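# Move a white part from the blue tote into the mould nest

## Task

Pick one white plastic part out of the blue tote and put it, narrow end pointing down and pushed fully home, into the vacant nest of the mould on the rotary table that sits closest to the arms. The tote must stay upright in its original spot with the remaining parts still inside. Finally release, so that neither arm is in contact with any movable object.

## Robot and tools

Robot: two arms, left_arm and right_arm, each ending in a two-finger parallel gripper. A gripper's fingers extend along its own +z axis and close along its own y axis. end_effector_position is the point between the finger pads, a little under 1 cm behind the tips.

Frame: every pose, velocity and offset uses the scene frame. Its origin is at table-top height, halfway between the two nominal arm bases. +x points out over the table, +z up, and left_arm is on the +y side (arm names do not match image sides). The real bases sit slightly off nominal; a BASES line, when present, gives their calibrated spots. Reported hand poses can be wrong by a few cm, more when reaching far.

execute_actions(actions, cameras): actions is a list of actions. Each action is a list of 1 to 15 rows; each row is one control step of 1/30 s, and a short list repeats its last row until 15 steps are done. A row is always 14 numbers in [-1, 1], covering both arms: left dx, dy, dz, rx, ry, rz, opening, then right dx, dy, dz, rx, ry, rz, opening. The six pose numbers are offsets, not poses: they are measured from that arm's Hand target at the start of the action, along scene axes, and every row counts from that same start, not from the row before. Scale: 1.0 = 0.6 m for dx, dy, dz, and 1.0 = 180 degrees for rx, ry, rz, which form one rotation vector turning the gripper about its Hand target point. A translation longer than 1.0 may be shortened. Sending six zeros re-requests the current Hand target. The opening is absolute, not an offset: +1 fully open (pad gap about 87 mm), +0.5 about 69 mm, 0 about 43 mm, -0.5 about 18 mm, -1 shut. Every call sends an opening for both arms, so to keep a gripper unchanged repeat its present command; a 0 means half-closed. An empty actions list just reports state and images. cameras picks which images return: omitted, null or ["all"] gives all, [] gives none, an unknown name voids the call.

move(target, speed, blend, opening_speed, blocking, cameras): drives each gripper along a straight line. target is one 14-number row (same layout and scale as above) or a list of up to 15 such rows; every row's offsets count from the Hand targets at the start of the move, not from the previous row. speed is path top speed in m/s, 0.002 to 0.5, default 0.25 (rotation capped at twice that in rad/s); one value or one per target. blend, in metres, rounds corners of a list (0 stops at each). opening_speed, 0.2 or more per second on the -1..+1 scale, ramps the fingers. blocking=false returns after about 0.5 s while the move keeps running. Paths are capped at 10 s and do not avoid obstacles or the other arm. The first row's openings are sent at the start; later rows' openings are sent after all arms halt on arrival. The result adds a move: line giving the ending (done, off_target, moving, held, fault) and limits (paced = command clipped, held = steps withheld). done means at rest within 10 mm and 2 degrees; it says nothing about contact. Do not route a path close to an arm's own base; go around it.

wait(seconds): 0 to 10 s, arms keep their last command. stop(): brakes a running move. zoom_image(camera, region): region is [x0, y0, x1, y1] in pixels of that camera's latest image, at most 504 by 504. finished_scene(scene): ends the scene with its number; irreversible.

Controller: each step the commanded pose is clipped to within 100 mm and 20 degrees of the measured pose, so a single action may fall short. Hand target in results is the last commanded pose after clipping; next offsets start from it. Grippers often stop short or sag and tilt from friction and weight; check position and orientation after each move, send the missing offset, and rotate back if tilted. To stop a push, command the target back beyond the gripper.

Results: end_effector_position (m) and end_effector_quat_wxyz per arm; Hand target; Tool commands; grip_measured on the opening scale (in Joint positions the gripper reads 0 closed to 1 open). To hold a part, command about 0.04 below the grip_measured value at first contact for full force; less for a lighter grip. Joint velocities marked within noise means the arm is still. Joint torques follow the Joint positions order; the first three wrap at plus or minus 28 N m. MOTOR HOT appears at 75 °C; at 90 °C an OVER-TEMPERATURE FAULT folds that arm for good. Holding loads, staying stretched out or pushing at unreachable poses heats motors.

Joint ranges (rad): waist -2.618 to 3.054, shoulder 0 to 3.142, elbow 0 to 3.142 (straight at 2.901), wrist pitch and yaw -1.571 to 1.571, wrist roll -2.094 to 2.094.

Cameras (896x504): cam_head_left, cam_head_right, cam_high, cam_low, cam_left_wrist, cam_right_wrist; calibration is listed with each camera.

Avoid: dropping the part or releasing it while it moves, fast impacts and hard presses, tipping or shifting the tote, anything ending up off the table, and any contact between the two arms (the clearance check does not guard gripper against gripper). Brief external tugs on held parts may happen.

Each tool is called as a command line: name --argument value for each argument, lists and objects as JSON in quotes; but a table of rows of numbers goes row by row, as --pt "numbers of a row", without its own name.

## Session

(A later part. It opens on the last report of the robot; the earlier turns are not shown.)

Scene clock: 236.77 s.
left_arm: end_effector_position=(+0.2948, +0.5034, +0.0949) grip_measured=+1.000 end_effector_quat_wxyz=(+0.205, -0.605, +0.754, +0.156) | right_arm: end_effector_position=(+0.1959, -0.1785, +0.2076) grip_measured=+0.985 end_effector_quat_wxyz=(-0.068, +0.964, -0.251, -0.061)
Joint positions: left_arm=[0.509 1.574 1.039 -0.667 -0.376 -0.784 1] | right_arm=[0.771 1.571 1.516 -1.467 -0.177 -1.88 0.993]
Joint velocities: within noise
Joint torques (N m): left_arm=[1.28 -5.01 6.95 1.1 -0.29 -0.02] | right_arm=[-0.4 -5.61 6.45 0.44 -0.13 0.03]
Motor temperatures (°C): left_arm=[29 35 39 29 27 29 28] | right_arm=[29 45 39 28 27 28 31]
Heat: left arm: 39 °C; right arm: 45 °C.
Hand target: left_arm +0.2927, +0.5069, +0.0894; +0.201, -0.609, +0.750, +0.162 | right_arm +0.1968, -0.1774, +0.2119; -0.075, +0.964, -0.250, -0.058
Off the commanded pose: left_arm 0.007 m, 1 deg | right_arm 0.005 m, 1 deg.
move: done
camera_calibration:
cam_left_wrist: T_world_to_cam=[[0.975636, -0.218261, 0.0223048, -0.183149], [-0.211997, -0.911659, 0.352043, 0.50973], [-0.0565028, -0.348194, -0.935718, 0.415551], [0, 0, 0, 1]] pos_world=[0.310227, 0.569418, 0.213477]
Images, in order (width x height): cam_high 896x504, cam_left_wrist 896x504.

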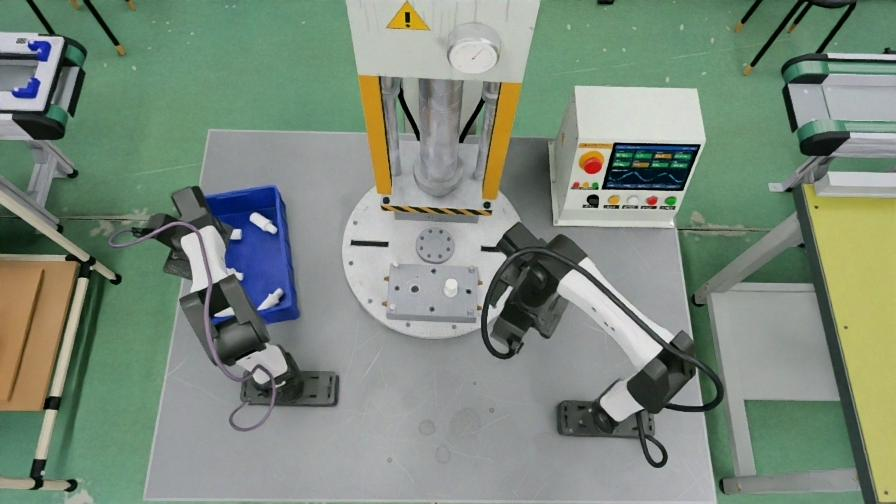

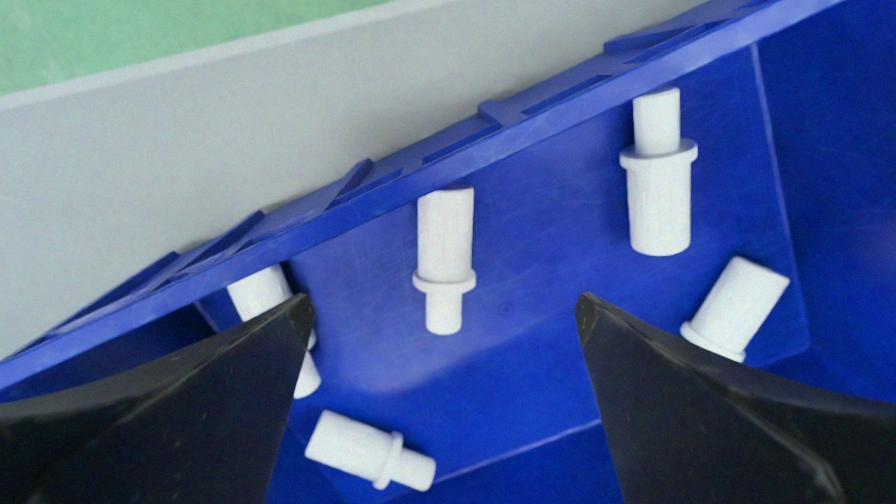

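move --target '[0.003,0.005,-0.08,0.0435,-0.0092,0,1,0,0,0,0,0,0,1]' --cameras '["cam_left_wrist","cam_high"]' --speed 0.12

zoom_image --camera "cam_high" --region '[140, 160, 320, 340]'

Scene clock: 252.17 s.
left_arm: end_effector_position=(+0.2955, +0.5088, +0.0468) grip_measured=+1.000 end_effector_quat_wxyz=(+0.253, -0.596, +0.736, +0.195) | right_arm: end_effector_position=(+0.1959, -0.1785, +0.2076) grip_measured=+0.985 end_effector_quat_wxyz=(-0.068, +0.964, -0.251, -0.061)
Joint positions: left_arm=[0.465 1.611 0.822 -0.332 -0.489 -0.796 1] | right_arm=[0.771 1.571 1.516 -1.467 -0.177 -1.88 0.993]
Joint velocities: within noise
Joint torques (N m): left_arm=[0.27 -4.72 6.17 1.3 -0.42 -0.02] | right_arm=[-0.35 -5.76 6.5 0.41 -0.12 0.04]
Motor temperatures (°C): left_arm=[29 35 40 29 27 29 28] | right_arm=[29 45 39 28 27 28 31]
Heat: left arm: 40 °C; right arm: 45 °C.
Hand target: left_arm +0.2944, +0.5100, +0.0414; +0.253, -0.596, +0.734, +0.205 | right_arm +0.1968, -0.1774, +0.2119; -0.075, +0.964, -0.250, -0.058
Off the commanded pose: left_arm 0.006 m, 1 deg | right_arm 0.005 m, 1 deg.
move: done
camera_calibration:
cam_left_wrist: T_world_to_cam=[[0.977025, -0.211686, 0.0247352, -0.185493], [-0.211707, -0.950589, 0.227071, 0.557379], [-0.0245547, -0.227091, -0.973564, 0.303201], [0, 0, 0, 1]] pos_world=[0.306677, 0.559427, 0.173209]
Images, in order (width x height): cam_high 896x504, cam_left_wrist 896x504.

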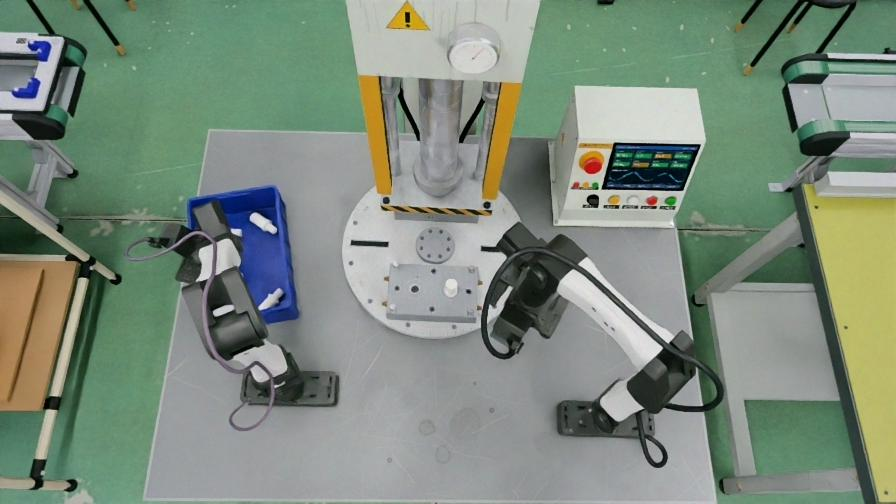

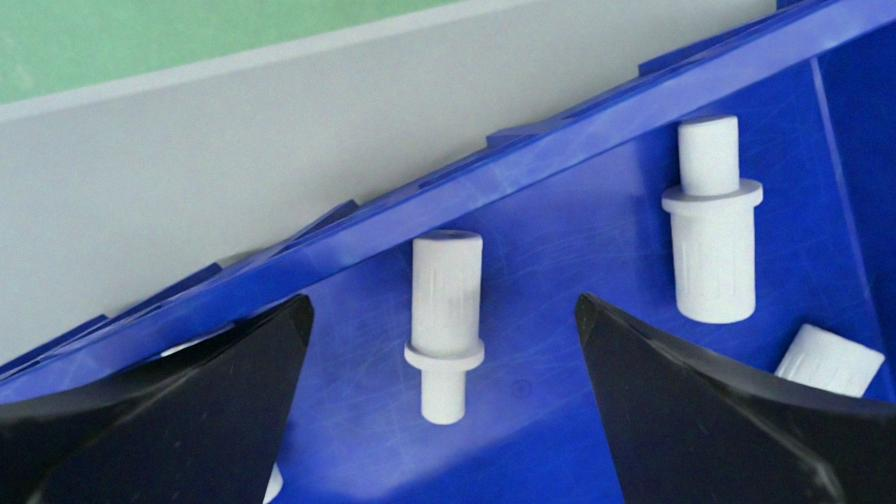

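Scaled by 2.800 from the camera's 896x504 image, which has a finer 1280x720 frame.

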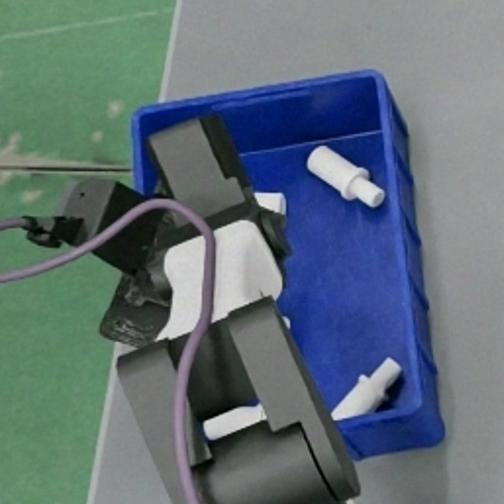

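move --target '[0.002,0,-0.045,0,0,0,0.3,0,0,0,0,0,0,1]' --cameras '["cam_left_wrist","cam_high"]' --speed 0.08 --opening_speed 1

Scene clock: 261.07 s.
left_arm: end_effector_position=(+0.2988, +0.5107, +0.0213) grip_measured=+0.300 end_effector_quat_wxyz=(+0.258, -0.596, +0.734, +0.198) | right_arm: end_effector_position=(+0.1959, -0.1785, +0.2076) grip_measured=+0.985 end_effector_quat_wxyz=(-0.068, +0.964, -0.251, -0.061)
Joint positions: left_arm=[0.461 1.684 0.774 -0.202 -0.497 -0.796 0.65] | right_arm=[0.771 1.571 1.516 -1.467 -0.177 -1.88 0.993]
Joint velocities: within noise
Joint torques (N m): left_arm=[0.35 -4.82 5.72 1.18 -0.36 -0.04] | right_arm=[-0.32 -5.61 6.48 0.44 -0.16 0.05]
Motor temperatures (°C): left_arm=[29 35 40 30 27 29 28] | right_arm=[29 45 39 28 27 28 31]
Heat: left arm: 40 °C; right arm: 45 °C.
Hand target: left_arm +0.2957, +0.5100, +0.0145; +0.253, -0.596, +0.734, +0.204 | right_arm +0.1968, -0.1774, +0.2119; -0.075, +0.964, -0.250, -0.058
Off the commanded pose: left_arm 0.008 m, 1 deg | right_arm 0.005 m, 1 deg.
move: done
camera_calibration:
cam_left_wrist: T_world_to_cam=[[0.976976, -0.211579, 0.0274402, -0.187736], [-0.212448, -0.952942, 0.21626, 0.567211], [-0.019607, -0.21711, -0.97595, 0.272402], [0, 0, 0, 1]] pos_world=[0.309257, 0.559939, 0.148338]
Images, in order (width x height): cam_high 896x504, cam_left_wrist 896x504.

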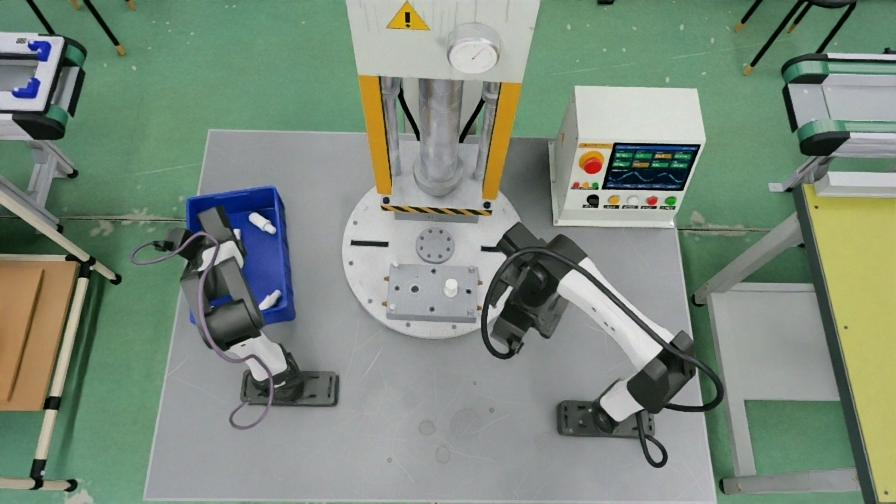

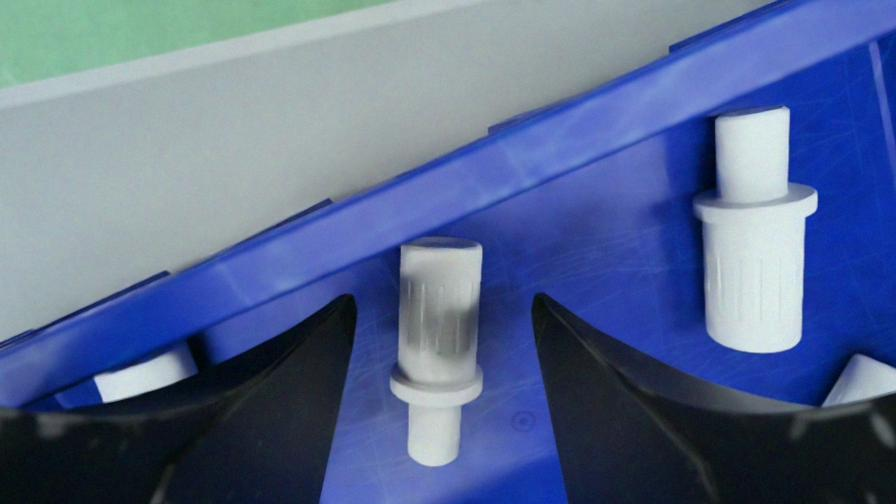

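move --target '[0,0,0,0,0,0,-0.62,0,0,0,0,0,0,1]' --cameras '["cam_left_wrist"]' --opening_speed 0.6

move --target '[-0.01,-0.04,0.15,0,0,0,-0.62,0,0,0,0,0,0,1]' --cameras '["cam_left_wrist","cam_high","cam_head_left"]' --speed 0.12

zoom_image --camera "cam_high" --region '[140, 160, 320, 340]'

Scene clock: 268.93 s.
left_arm: end_effector_position=(+0.2991, +0.5108, +0.0215) grip_measured=-0.345 end_effector_quat_wxyz=(+0.259, -0.596, +0.734, +0.198) | right_arm: end_effector_position=(+0.1959, -0.1785, +0.2076) grip_measured=+0.985 end_effector_quat_wxyz=(-0.068, +0.964, -0.251, -0.061)
Joint positions: left_arm=[0.461 1.684 0.774 -0.2 -0.497 -0.796 0.328] | right_arm=[0.771 1.571 1.516 -1.467 -0.177 -1.88 0.993]
Joint velocities: within noise
Joint torques (N m): left_arm=[0.36 -4.82 5.7 1.23 -0.36 -0.05] | right_arm=[-0.42 -5.55 6.54 0.41 -0.14 0.02]
Motor temperatures (°C): left_arm=[29 35 39 30 28 29 28] | right_arm=[29 45 39 28 27 28 31]
Heat: left arm: 39 °C; right arm: 45 °C.
Hand target: left_arm +0.2957, +0.5100, +0.0145; +0.253, -0.596, +0.734, +0.204 | right_arm +0.1968, -0.1774, +0.2119; -0.075, +0.964, -0.250, -0.058
Off the commanded pose: left_arm 0.008 m, 1 deg | right_arm 0.005 m, 1 deg.
move: done
camera_calibration:
cam_left_wrist: T_world_to_cam=[[0.976937, -0.211597, 0.0286431, -0.188021], [-0.212745, -0.953084, 0.215336, 0.567578], [-0.0182653, -0.216464, -0.97612, 0.271835], [0, 0, 0, 1]] pos_world=[0.309399, 0.560008, 0.148509]
Images, in order (width x height): cam_left_wrist 896x504.

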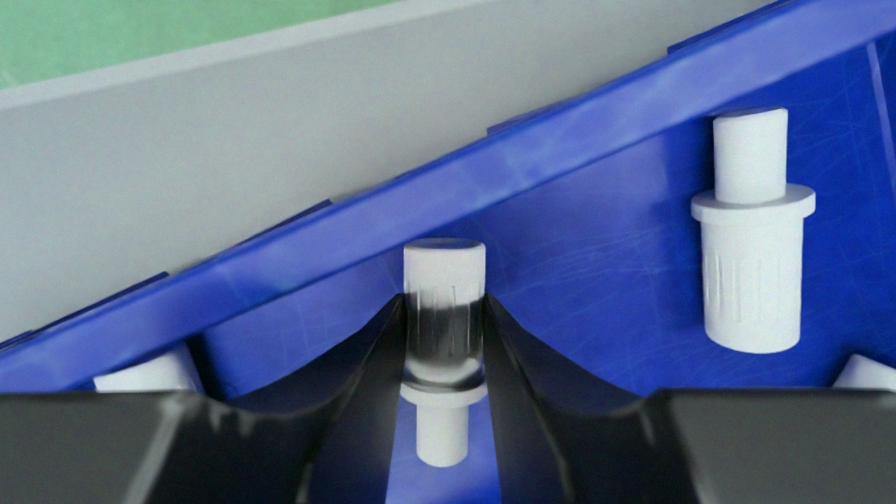

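Scene clock: 270.53 s.
left_arm: end_effector_position=(+0.2845, +0.4837, +0.0917) grip_measured=-0.345 end_effector_quat_wxyz=(+0.236, -0.594, +0.742, +0.203) | right_arm: end_effector_position=(+0.1959, -0.1785, +0.2076) grip_measured=+0.985 end_effector_quat_wxyz=(-0.068, +0.964, -0.251, -0.061)
Joint positions: left_arm=[0.393 1.49 0.916 -0.621 -0.523 -0.868 0.328] | right_arm=[0.771 1.571 1.516 -1.467 -0.177 -1.88 0.993]
Joint velocities: within noise
Joint torques (N m): left_arm=[0.12 -6.78 9.84 0.88 -0.41 -0.09] | right_arm=[-0.39 -5.59 6.38 0.42 -0.14 0.01]
Motor temperatures (°C): left_arm=[29 35 40 30 28 29 28] | right_arm=[29 45 39 28 27 28 31]
Heat: left arm: 40 °C; right arm: 45 °C.
Hand target: left_arm +0.2898, +0.4859, +0.1044; +0.253, -0.596, +0.734, +0.204 | right_arm +0.1968, -0.1774, +0.2119; -0.075, +0.964, -0.250, -0.058
Off the commanded pose: left_arm 0.014 m, 2 deg | right_arm 0.005 m, 1 deg.
move: off_target (left_arm)
camera_calibration:
cam_left_wrist: T_world_to_cam=[[0.977346, -0.211403, -0.0101695, -0.178151], [-0.202575, -0.948289, 0.24436, 0.515674], [-0.061302, -0.236764, -0.969631, 0.355688], [0, 0, 0, 1]] pos_world=[0.300382, 0.53556, 0.217064]
Images, in order (width x height): cam_head_left 896x504, cam_high 896x504, cam_left_wrist 896x504.

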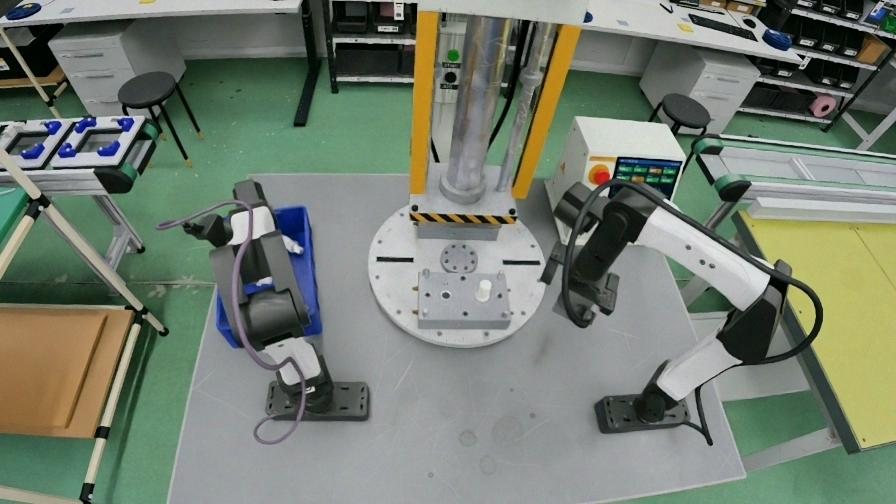

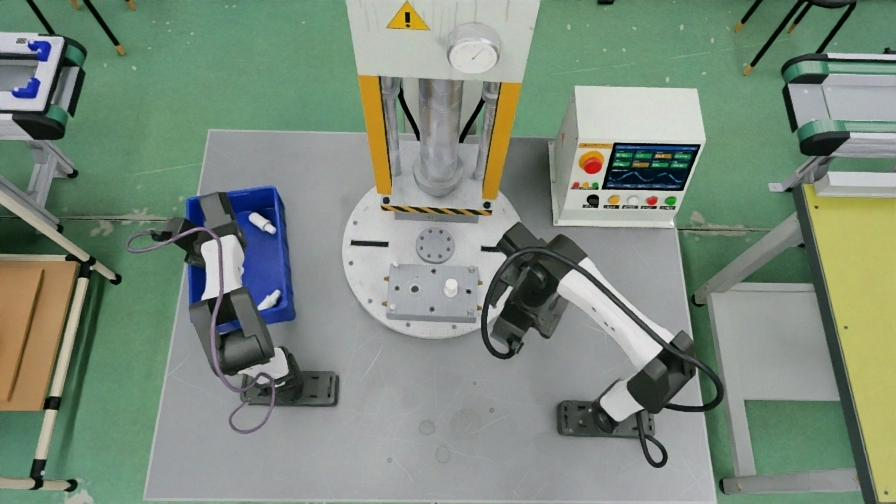

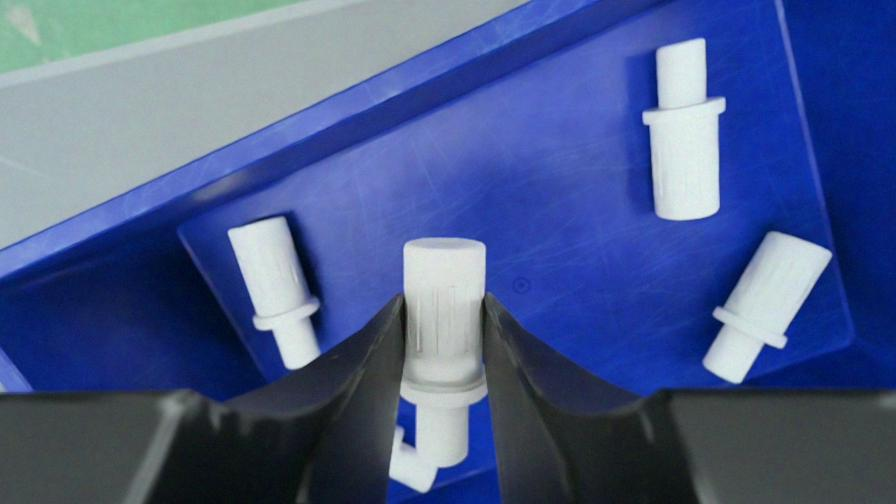

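Scaled by 2.800 from the camera's 896x504 image, which has a finer 1280x720 frame.

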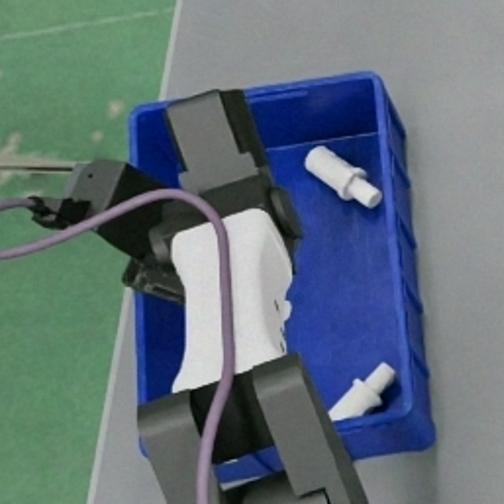

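move --pt "0 -0.077 0.293 0 0 0 -0.62 0 0 0 0 0 0 1" --pt "-0.05 -0.51 0.293 0 0 -0.35 -0.62 0 0 0 0 0 0 1" --pt "-0.4 -0.777 0.043 0 0 -0.767 -0.62 0 0 0 0 0 0 1" --blend 0.04

Scene clock: 290.80 s.
left_arm: end_effector_position=(+0.0530, +0.0207, +0.1359) grip_measured=-0.345 end_effector_quat_wxyz=(+0.287, +0.464, +0.822, -0.163) | right_arm: end_effector_position=(+0.1959, -0.1785, +0.2076) grip_measured=+0.985 end_effector_quat_wxyz=(-0.068, +0.964, -0.251, -0.061)
Joint positions: left_arm=[-1.618 1.262 0.876 -0.603 -0.359 -0.495 0.327] | right_arm=[0.771 1.571 1.516 -1.467 -0.177 -1.88 0.993]
Joint velocities: within noise
Joint torques (N m): left_arm=[0.27 -3.1 7.24 1.53 -0.02 0.08] | right_arm=[-0.31 -5.57 6.46 0.41 -0.14 0.03]
Motor temperatures (°C): left_arm=[29 36 42 30 28 29 29] | right_arm=[29 45 40 28 27 28 31]
Heat: left arm: 42 °C; right arm: 45 °C.
Hand target: left_arm +0.0498, +0.0198, +0.1301; +0.281, +0.473, +0.819, -0.163 | right_arm +0.1968, -0.1774, +0.2119; -0.075, +0.964, -0.250, -0.058
Off the commanded pose: left_arm 0.007 m, 1 deg | right_arm 0.005 m, 1 deg.
move: done
camera_calibration:
cam_left_wrist: T_world_to_cam=[[-0.856278, -0.516367, 0.012348, 0.051097], [-0.503114, 0.839236, 0.206299, 0.003014], [-0.116889, 0.170437, -0.978411, 0.270477], [0, 0, 0, 1]] pos_world=[0.0768854, -0.0222439, 0.263385]
cam_right_wrist: T_world_to_cam=[[0.487418, 0.865487, 0.11557, 0.0310033], [0.632847, -0.441351, 0.636172, -0.309469], [0.601606, -0.236943, -0.762843, 0.139822], [0, 0, 0, 1]] pos_world=[0.0966168, -0.130287, 0.299954]

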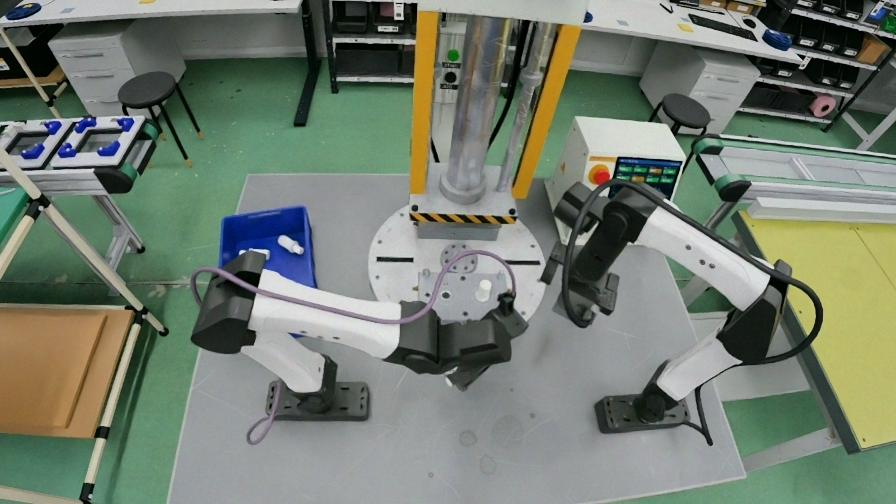

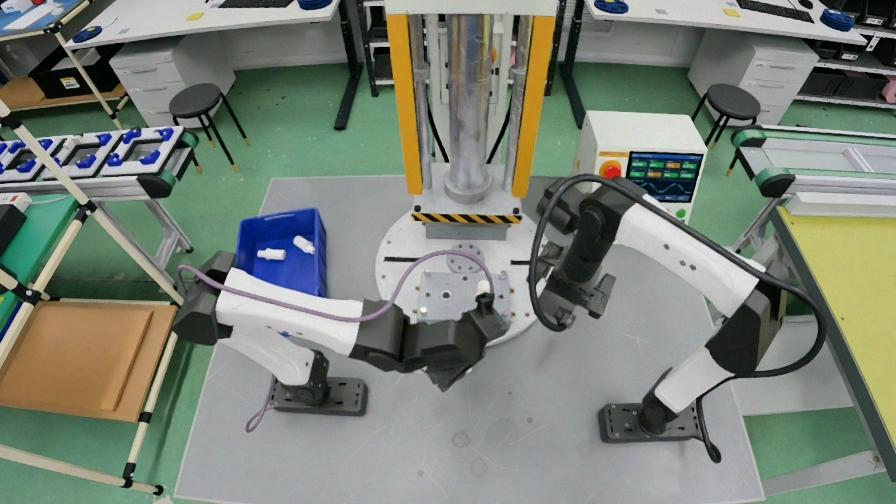

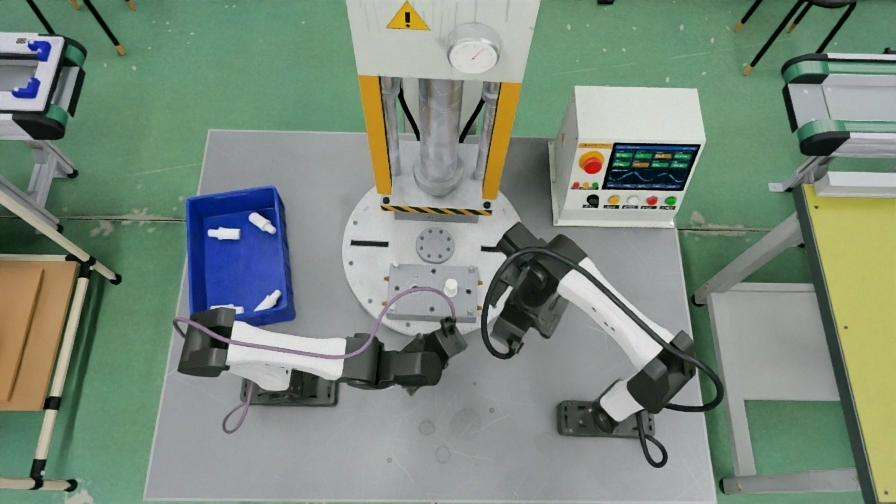

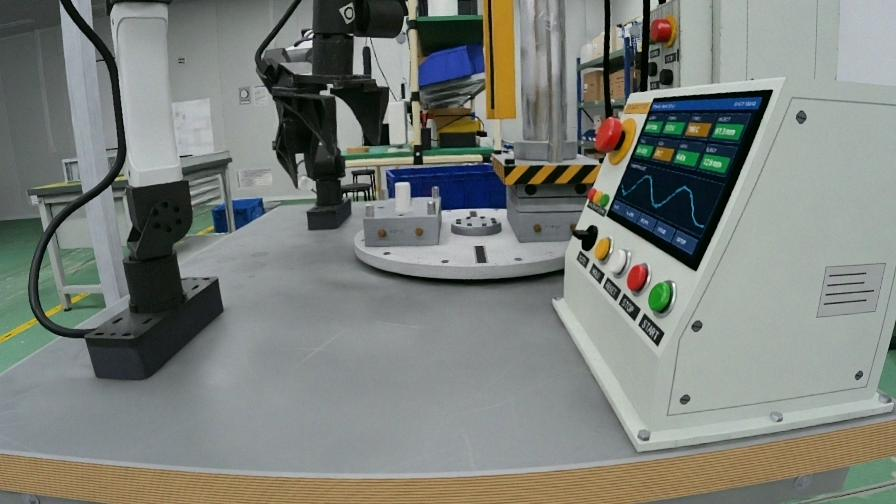

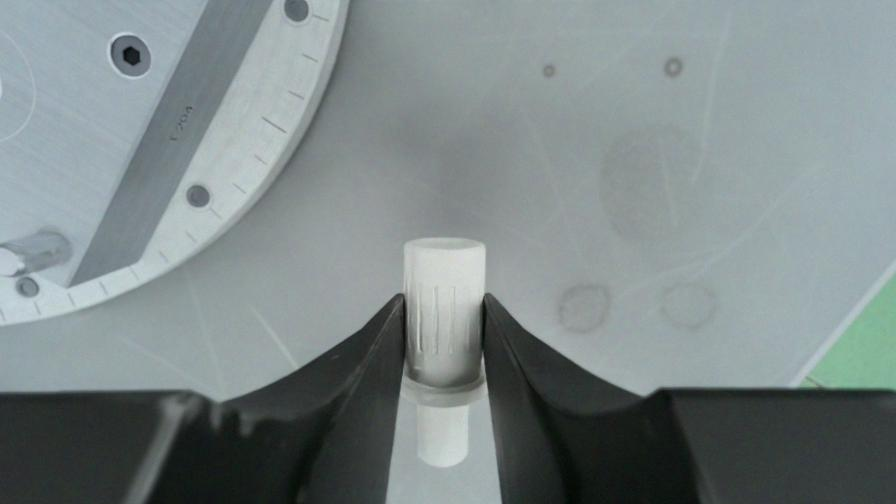

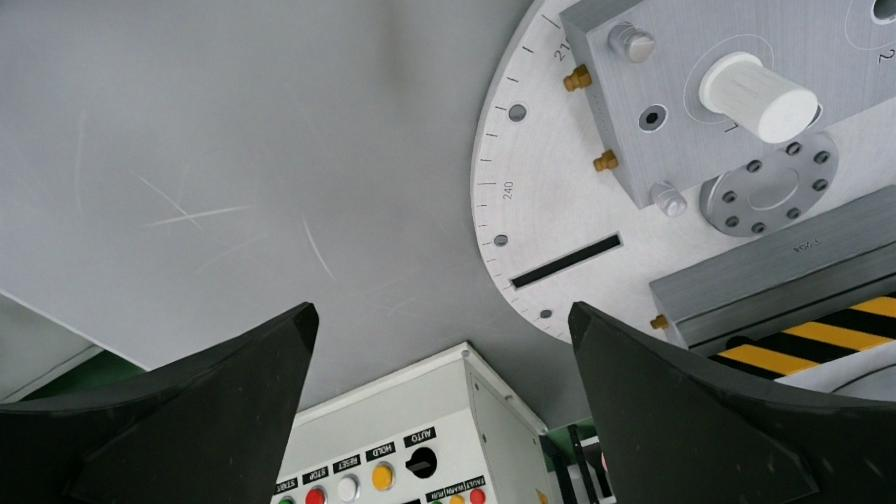

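move --target '[0,0,-0.177,0,0,0,-0.62,0,0,0,0,0,0,1]' --cameras '["cam_left_wrist","cam_low"]'

zoom_image --camera "cam_low" --region '[260, 140, 380, 260]'

Scene clock: 300.03 s.
left_arm: end_effector_position=(+0.0527, +0.0186, +0.0293) grip_measured=-0.345 end_effector_quat_wxyz=(+0.287, +0.464, +0.822, -0.164) | right_arm: end_effector_position=(+0.1959, -0.1785, +0.2076) grip_measured=+0.985 end_effector_quat_wxyz=(-0.068, +0.964, -0.251, -0.061)
Joint positions: left_arm=[-1.618 1.463 0.565 -0.09 -0.358 -0.494 0.327] | right_arm=[0.771 1.571 1.516 -1.467 -0.177 -1.88 0.993]
Joint velocities: within noise
Joint torques (N m): left_arm=[0.27 -3.55 6.2 1.48 0 0.08] | right_arm=[-0.46 -5.6 6.48 0.4 -0.13 0.04]
Motor temperatures (°C): left_arm=[29 35 42 30 27 29 29] | right_arm=[29 45 40 28 27 28 31]
Heat: left arm: 42 °C; right arm: 45 °C.
Hand target: left_arm +0.0498, +0.0197, +0.0240; +0.281, +0.472, +0.819, -0.163 | right_arm +0.1968, -0.1774, +0.2119; -0.075, +0.964, -0.250, -0.058
Off the commanded pose: left_arm 0.006 m, 1 deg | right_arm 0.005 m, 1 deg.
move: done
camera_calibration:
cam_left_wrist: T_world_to_cam=[[-0.856747, -0.515565, 0.0133302, 0.0510678], [-0.502172, 0.839822, 0.20621, 0.0265123], [-0.11751, 0.169976, -0.978417, 0.166575], [0, 0, 0, 1]] pos_world=[0.0766401, -0.0242507, 0.156832]
Images, in order (width x height): cam_low 896x504, cam_left_wrist 896x504.

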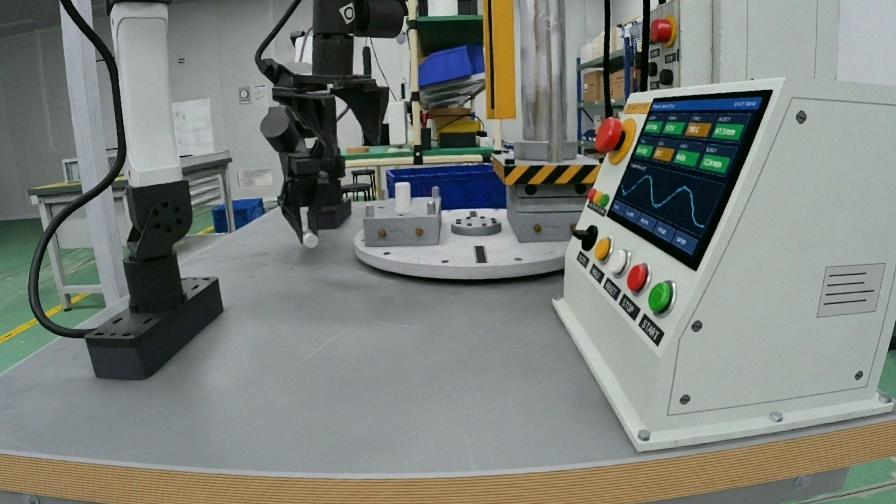

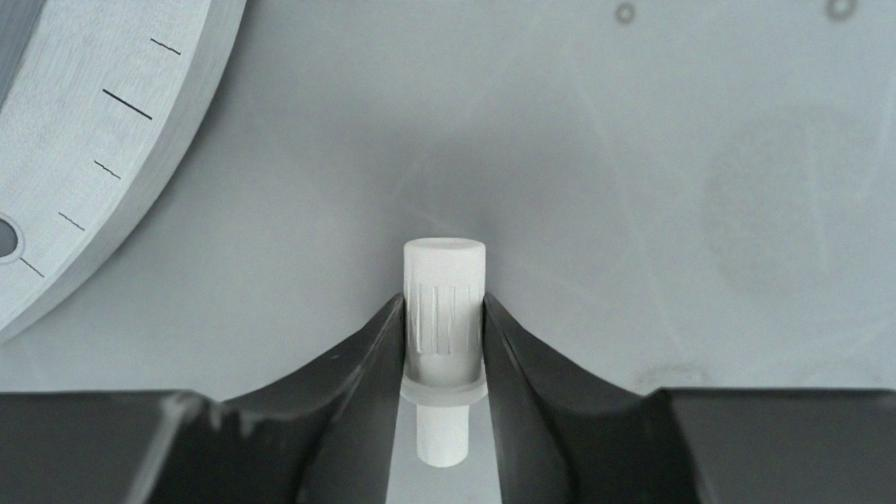

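Scaled by 4.200 from the camera's 896x504 image, which has a finer 1280x720 frame.

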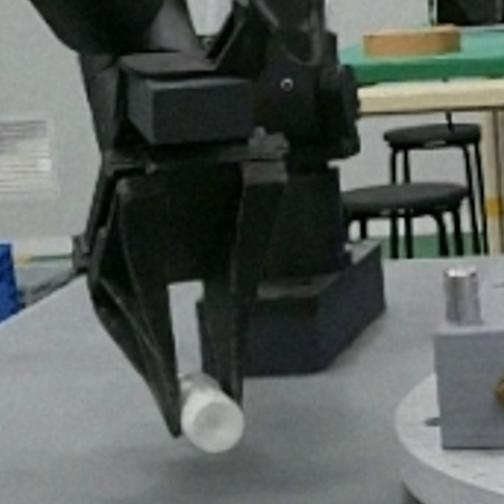

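move --target '[0,0,-0.013,0,0,0,-0.62,0,0,0,0,0,0,1]' --cameras '[]' --speed 0.04

move --target '[0,0,-0.007,0,0,0,-0.62,0,0,0,0,0,0,1]' --cameras '["cam_left_wrist","cam_low"]' --speed 0.04

zoom_image --camera "cam_low" --region '[260, 160, 360, 260]'

Scene clock: 307.87 s.
left_arm: end_effector_position=(+0.0527, +0.0180, +0.0218) grip_measured=-0.345 end_effector_quat_wxyz=(+0.287, +0.464, +0.822, -0.164) | right_arm: end_effector_position=(+0.1959, -0.1785, +0.2076) grip_measured=+0.985 end_effector_quat_wxyz=(-0.068, +0.964, -0.251, -0.061)
Joint positions: left_arm=[-1.618 1.49 0.55 -0.047 -0.358 -0.494 0.327] | right_arm=[0.771 1.571 1.516 -1.467 -0.177 -1.88 0.993]
Joint velocities: within noise
Joint torques (N m): left_arm=[0.29 -3.64 5.9 1.49 0 0.08] | right_arm=[-0.46 -5.55 6.46 0.4 -0.13 0.04]
Motor temperatures (°C): left_arm=[29 35 41 30 27 29 29] | right_arm=[29 45 40 28 27 28 31]
Heat: left arm: 41 °C; right arm: 45 °C.
Hand target: left_arm +0.0498, +0.0198, +0.0162; +0.281, +0.472, +0.819, -0.163 | right_arm +0.1968, -0.1774, +0.2119; -0.075, +0.964, -0.250, -0.058
Off the commanded pose: left_arm 0.007 m, 1 deg | right_arm 0.005 m, 1 deg.
move: done
No camera images: "cameras" was empty.

Scene clock: 308.70 s.
left_arm: end_effector_position=(+0.0526, +0.0171, +0.0186) grip_measured=-0.345 end_effector_quat_wxyz=(+0.287, +0.464, +0.822, -0.166) | right_arm: end_effector_position=(+0.1959, -0.1785, +0.2076) grip_measured=+0.985 end_effector_quat_wxyz=(-0.068, +0.964, -0.251, -0.061)
Joint positions: left_arm=[-1.618 1.503 0.543 -0.023 -0.358 -0.494 0.327] | right_arm=[0.771 1.571 1.516 -1.467 -0.177 -1.88 0.993]
Joint velocities: within noise
Joint torques (N m): left_arm=[0.27 -3.54 5.7 1.48 -0.01 0.09] | right_arm=[-0.42 -5.68 6.53 0.43 -0.11 -0.01]
Motor temperatures (°C): left_arm=[29 35 41 30 27 29 29] | right_arm=[29 45 40 28 27 28 31]
Heat: left arm: 41 °C; right arm: 45 °C.
Hand target: left_arm +0.0498, +0.0196, +0.0121; +0.281, +0.472, +0.819, -0.163 | right_arm +0.1968, -0.1774, +0.2119; -0.075, +0.964, -0.250, -0.058
Off the commanded pose: left_arm 0.008 m, 1 deg | right_arm 0.005 m, 1 deg.
move: done
camera_calibration:
cam_left_wrist: T_world_to_cam=[[-0.856743, -0.515498, 0.0159212, 0.050296], [-0.502115, 0.840756, 0.202508, 0.0300197], [-0.117779, 0.165503, -0.979151, 0.156389], [0, 0, 0, 1]] pos_world=[0.0765833, -0.0251947, 0.146249]
Images, in order (width x height): cam_low 896x504, cam_left_wrist 896x504.

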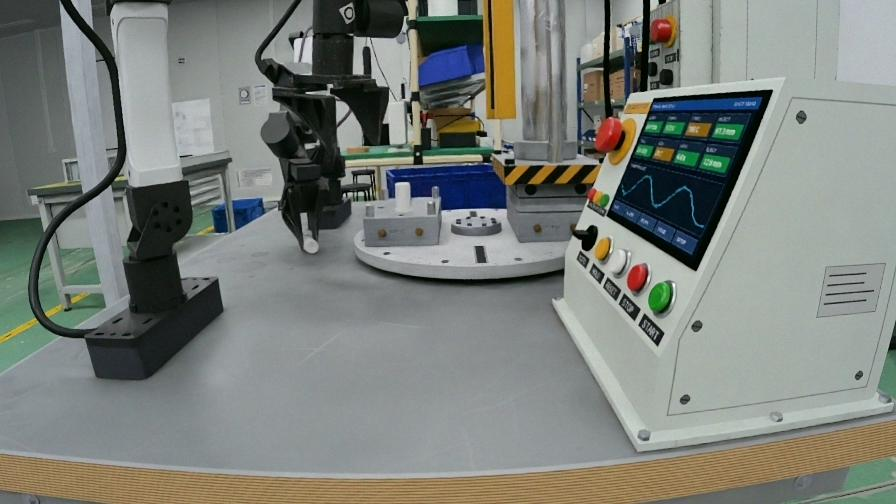

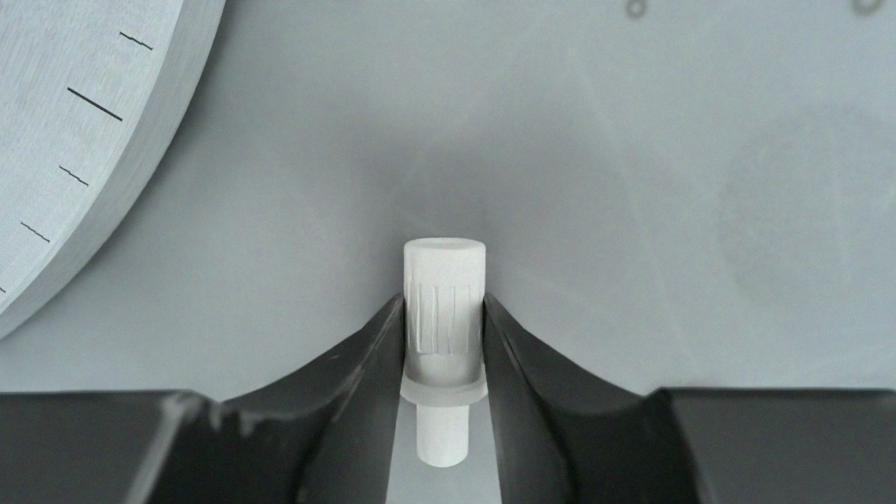

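Scaled by 5.040 from the camera's 896x504 image, which has a finer 1280x720 frame.

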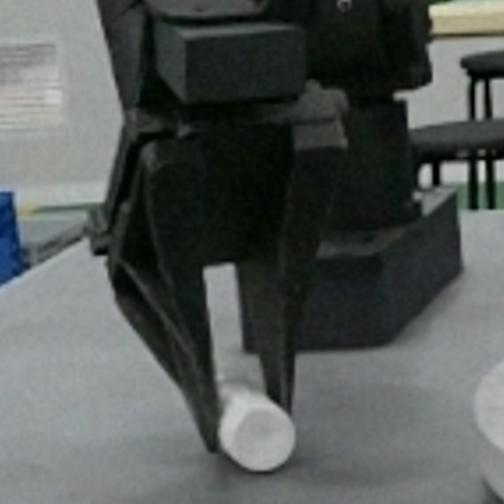

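move --target '[0,0,-0.008,0,0,0,-0.62,0,0,0,0,0,0,1]' --cameras '["cam_left_wrist","cam_low"]' --speed 0.04

zoom_image --camera "cam_low" --region '[260, 160, 360, 260]'

Scene clock: 314.57 s.
left_arm: end_effector_position=(+0.0524, +0.0120, +0.0180) grip_measured=-0.345 end_effector_quat_wxyz=(+0.292, +0.461, +0.820, -0.174) | right_arm: end_effector_position=(+0.1959, -0.1785, +0.2076) grip_measured=+0.985 end_effector_quat_wxyz=(-0.068, +0.964, -0.251, -0.061)
Joint positions: left_arm=[-1.618 1.515 0.539 0.013 -0.358 -0.493 0.327] | right_arm=[0.771 1.571 1.516 -1.467 -0.177 -1.88 0.993]
Joint velocities: within noise
Joint torques (N m): left_arm=[0.31 -3.34 5.03 1.41 0 0.09] | right_arm=[-0.4 -5.64 6.53 0.44 -0.13 0.03]
Motor temperatures (°C): left_arm=[29 35 40 31 27 29 29] | right_arm=[29 45 40 28 27 28 31]
Heat: left arm: 40 °C; right arm: 45 °C.
Hand target: left_arm +0.0498, +0.0198, +0.0071; +0.281, +0.472, +0.819, -0.163 | right_arm +0.1968, -0.1774, +0.2119; -0.075, +0.964, -0.250, -0.058
Off the commanded pose: left_arm 0.013 m, 2 deg | right_arm 0.005 m, 1 deg.
move: off_target (left_arm)
camera_calibration:
cam_left_wrist: T_world_to_cam=[[-0.857187, -0.514317, 0.0266292, 0.0472776], [-0.501254, 0.845051, 0.186098, 0.0344675], [-0.118216, 0.146173, -0.98217, 0.156948], [0, 0, 0, 1]] pos_world=[0.0763565, -0.0277528, 0.146476]
Images, in order (width x height): cam_low 896x504, cam_left_wrist 896x504.

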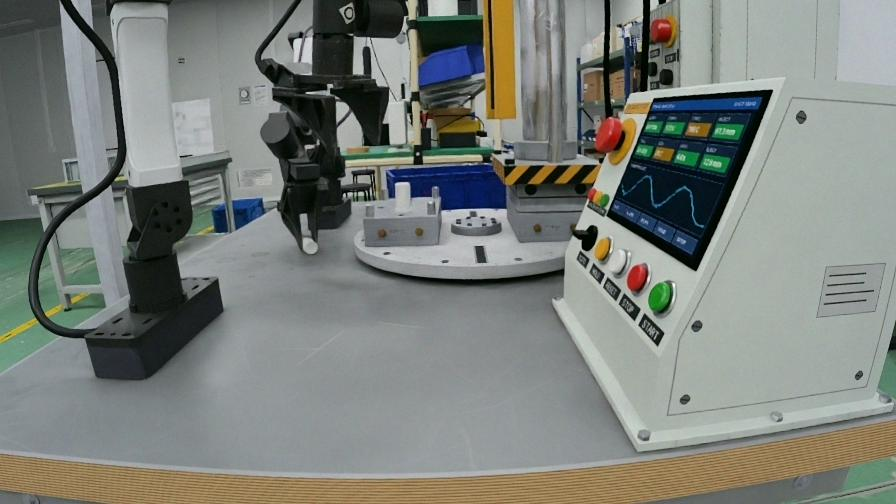

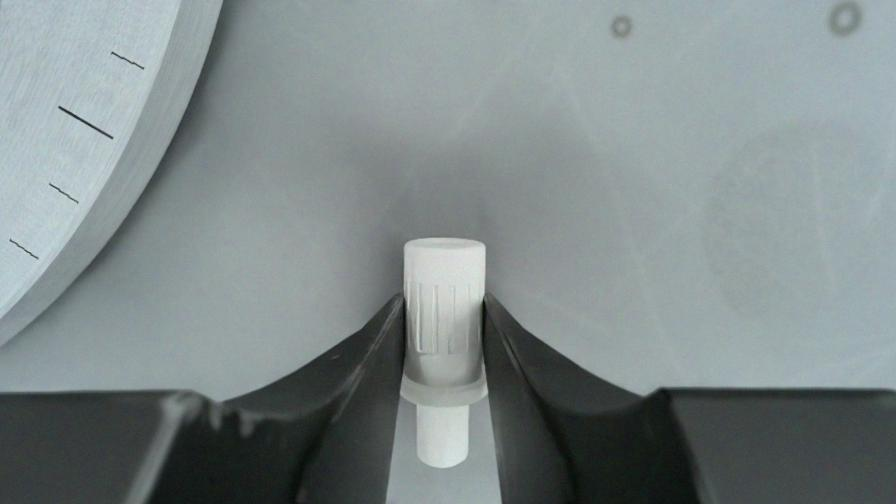

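Scaled by 5.040 from the camera's 896x504 image, which has a finer 1280x720 frame.

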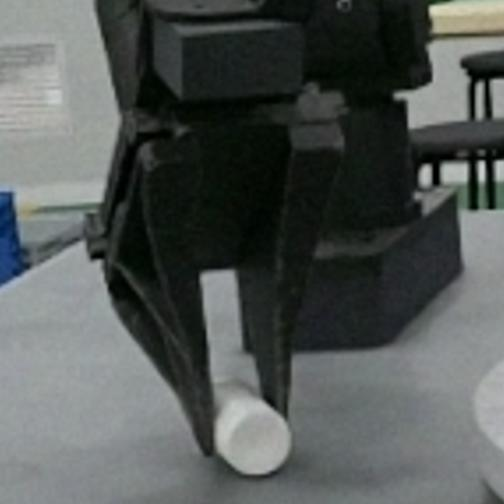

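move --target '[0.002,-0.012,0.01,0,0,0,-0.62,0,0,0,0,0,0,1]' --cameras '[]' --speed 0.04

move --target '[0,0,0,0,0,0,0.5,0,0,0,0,0,0,1]' --cameras '["cam_left_wrist","cam_low"]' --opening_speed 0.6

zoom_image --camera "cam_low" --region '[260, 160, 360, 260]'

Scene clock: 321.57 s.
left_arm: end_effector_position=(+0.0525, +0.0108, +0.0179) grip_measured=-0.345 end_effector_quat_wxyz=(+0.292, +0.463, +0.819, -0.173) | right_arm: end_effector_position=(+0.1959, -0.1785, +0.2076) grip_measured=+0.985 end_effector_quat_wxyz=(-0.068, +0.964, -0.251, -0.061)
Joint positions: left_arm=[-1.618 1.521 0.544 0.013 -0.358 -0.488 0.327] | right_arm=[0.771 1.571 1.516 -1.467 -0.177 -1.88 0.993]
Joint velocities: within noise
Joint torques (N m): left_arm=[0.85 -3.19 8.12 1.13 0.04 0.09] | right_arm=[-0.4 -5.52 6.43 0.41 -0.12 0.02]
Motor temperatures (°C): left_arm=[29 34 40 31 27 29 29] | right_arm=[29 45 40 28 27 28 31]
Heat: left arm: 40 °C; right arm: 45 °C.
Hand target: left_arm +0.0510, +0.0126, +0.0131; +0.281, +0.472, +0.819, -0.163 | right_arm +0.1968, -0.1774, +0.2119; -0.075, +0.964, -0.250, -0.058
Off the commanded pose: left_arm 0.005 m, 2 deg | right_arm 0.005 m, 1 deg.
move: done
No camera images: "cameras" was empty.

Scene clock: 323.63 s.
left_arm: end_effector_position=(+0.0523, +0.0136, +0.0149) grip_measured=+0.500 end_effector_quat_wxyz=(+0.288, +0.466, +0.820, -0.167) | right_arm: end_effector_position=(+0.1959, -0.1785, +0.2076) grip_measured=+0.985 end_effector_quat_wxyz=(-0.068, +0.964, -0.251, -0.061)
Joint positions: left_arm=[-1.618 1.528 0.544 0.005 -0.356 -0.488 0.75] | right_arm=[0.771 1.571 1.516 -1.467 -0.177 -1.88 0.993]
Joint velocities: within noise
Joint torques (N m): left_arm=[0.84 -3.73 8.13 1.2 0.01 0.09] | right_arm=[-0.35 -5.53 6.31 0.42 -0.14 0.01]
Motor temperatures (°C): left_arm=[29 34 40 31 27 29 29] | right_arm=[29 45 40 28 27 28 31]
Heat: left arm: 40 °C; right arm: 45 °C.
Hand target: left_arm +0.0509, +0.0126, +0.0132; +0.281, +0.472, +0.819, -0.163 | right_arm +0.1968, -0.1774, +0.2119; -0.075, +0.964, -0.250, -0.058
Off the commanded pose: left_arm 0.002 m, 1 deg | right_arm 0.005 m, 1 deg.
move: done
camera_calibration:
cam_left_wrist: T_world_to_cam=[[-0.860007, -0.510038, 0.0157916, 0.0483373], [-0.49706, 0.844321, 0.200134, 0.0332261], [-0.115409, 0.164267, -0.979641, 0.153187], [0, 0, 0, 1]] pos_world=[0.075765, -0.0285633, 0.142656]
Images, in order (width x height): cam_low 896x504, cam_left_wrist 896x504.

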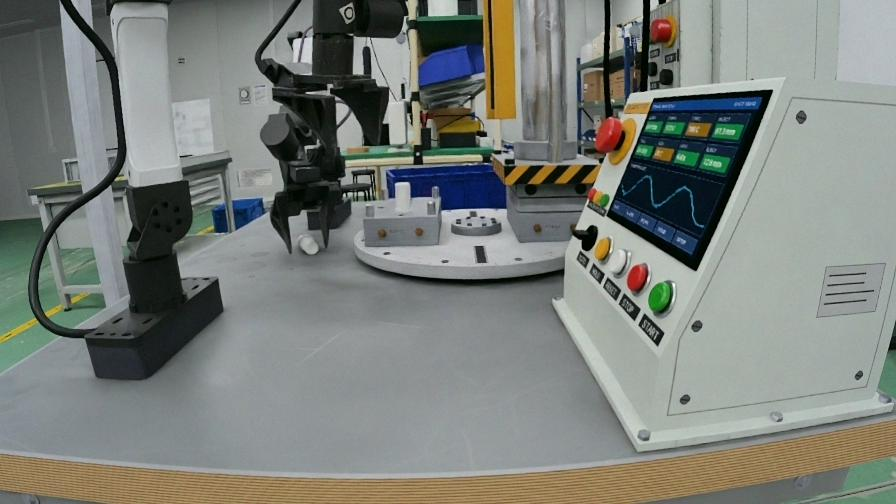

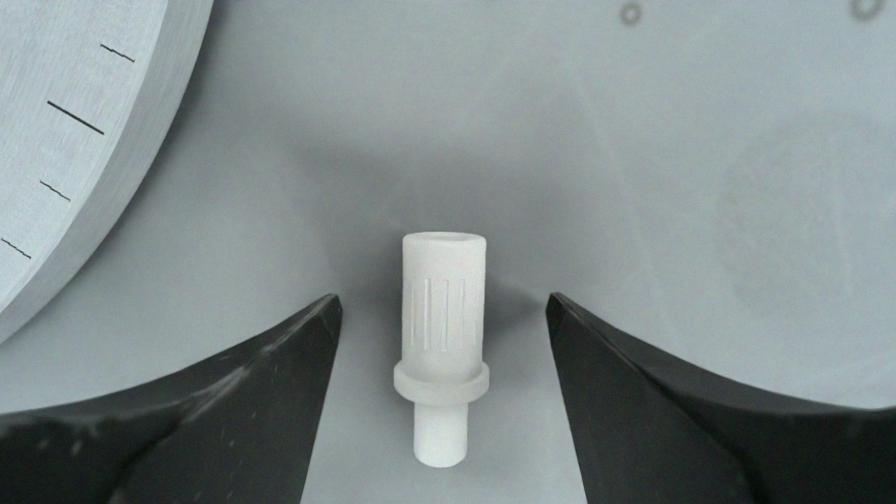

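Scaled by 5.040 from the camera's 896x504 image, which has a finer 1280x720 frame.

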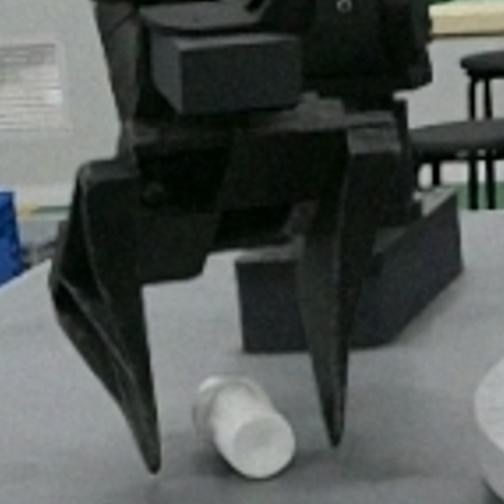

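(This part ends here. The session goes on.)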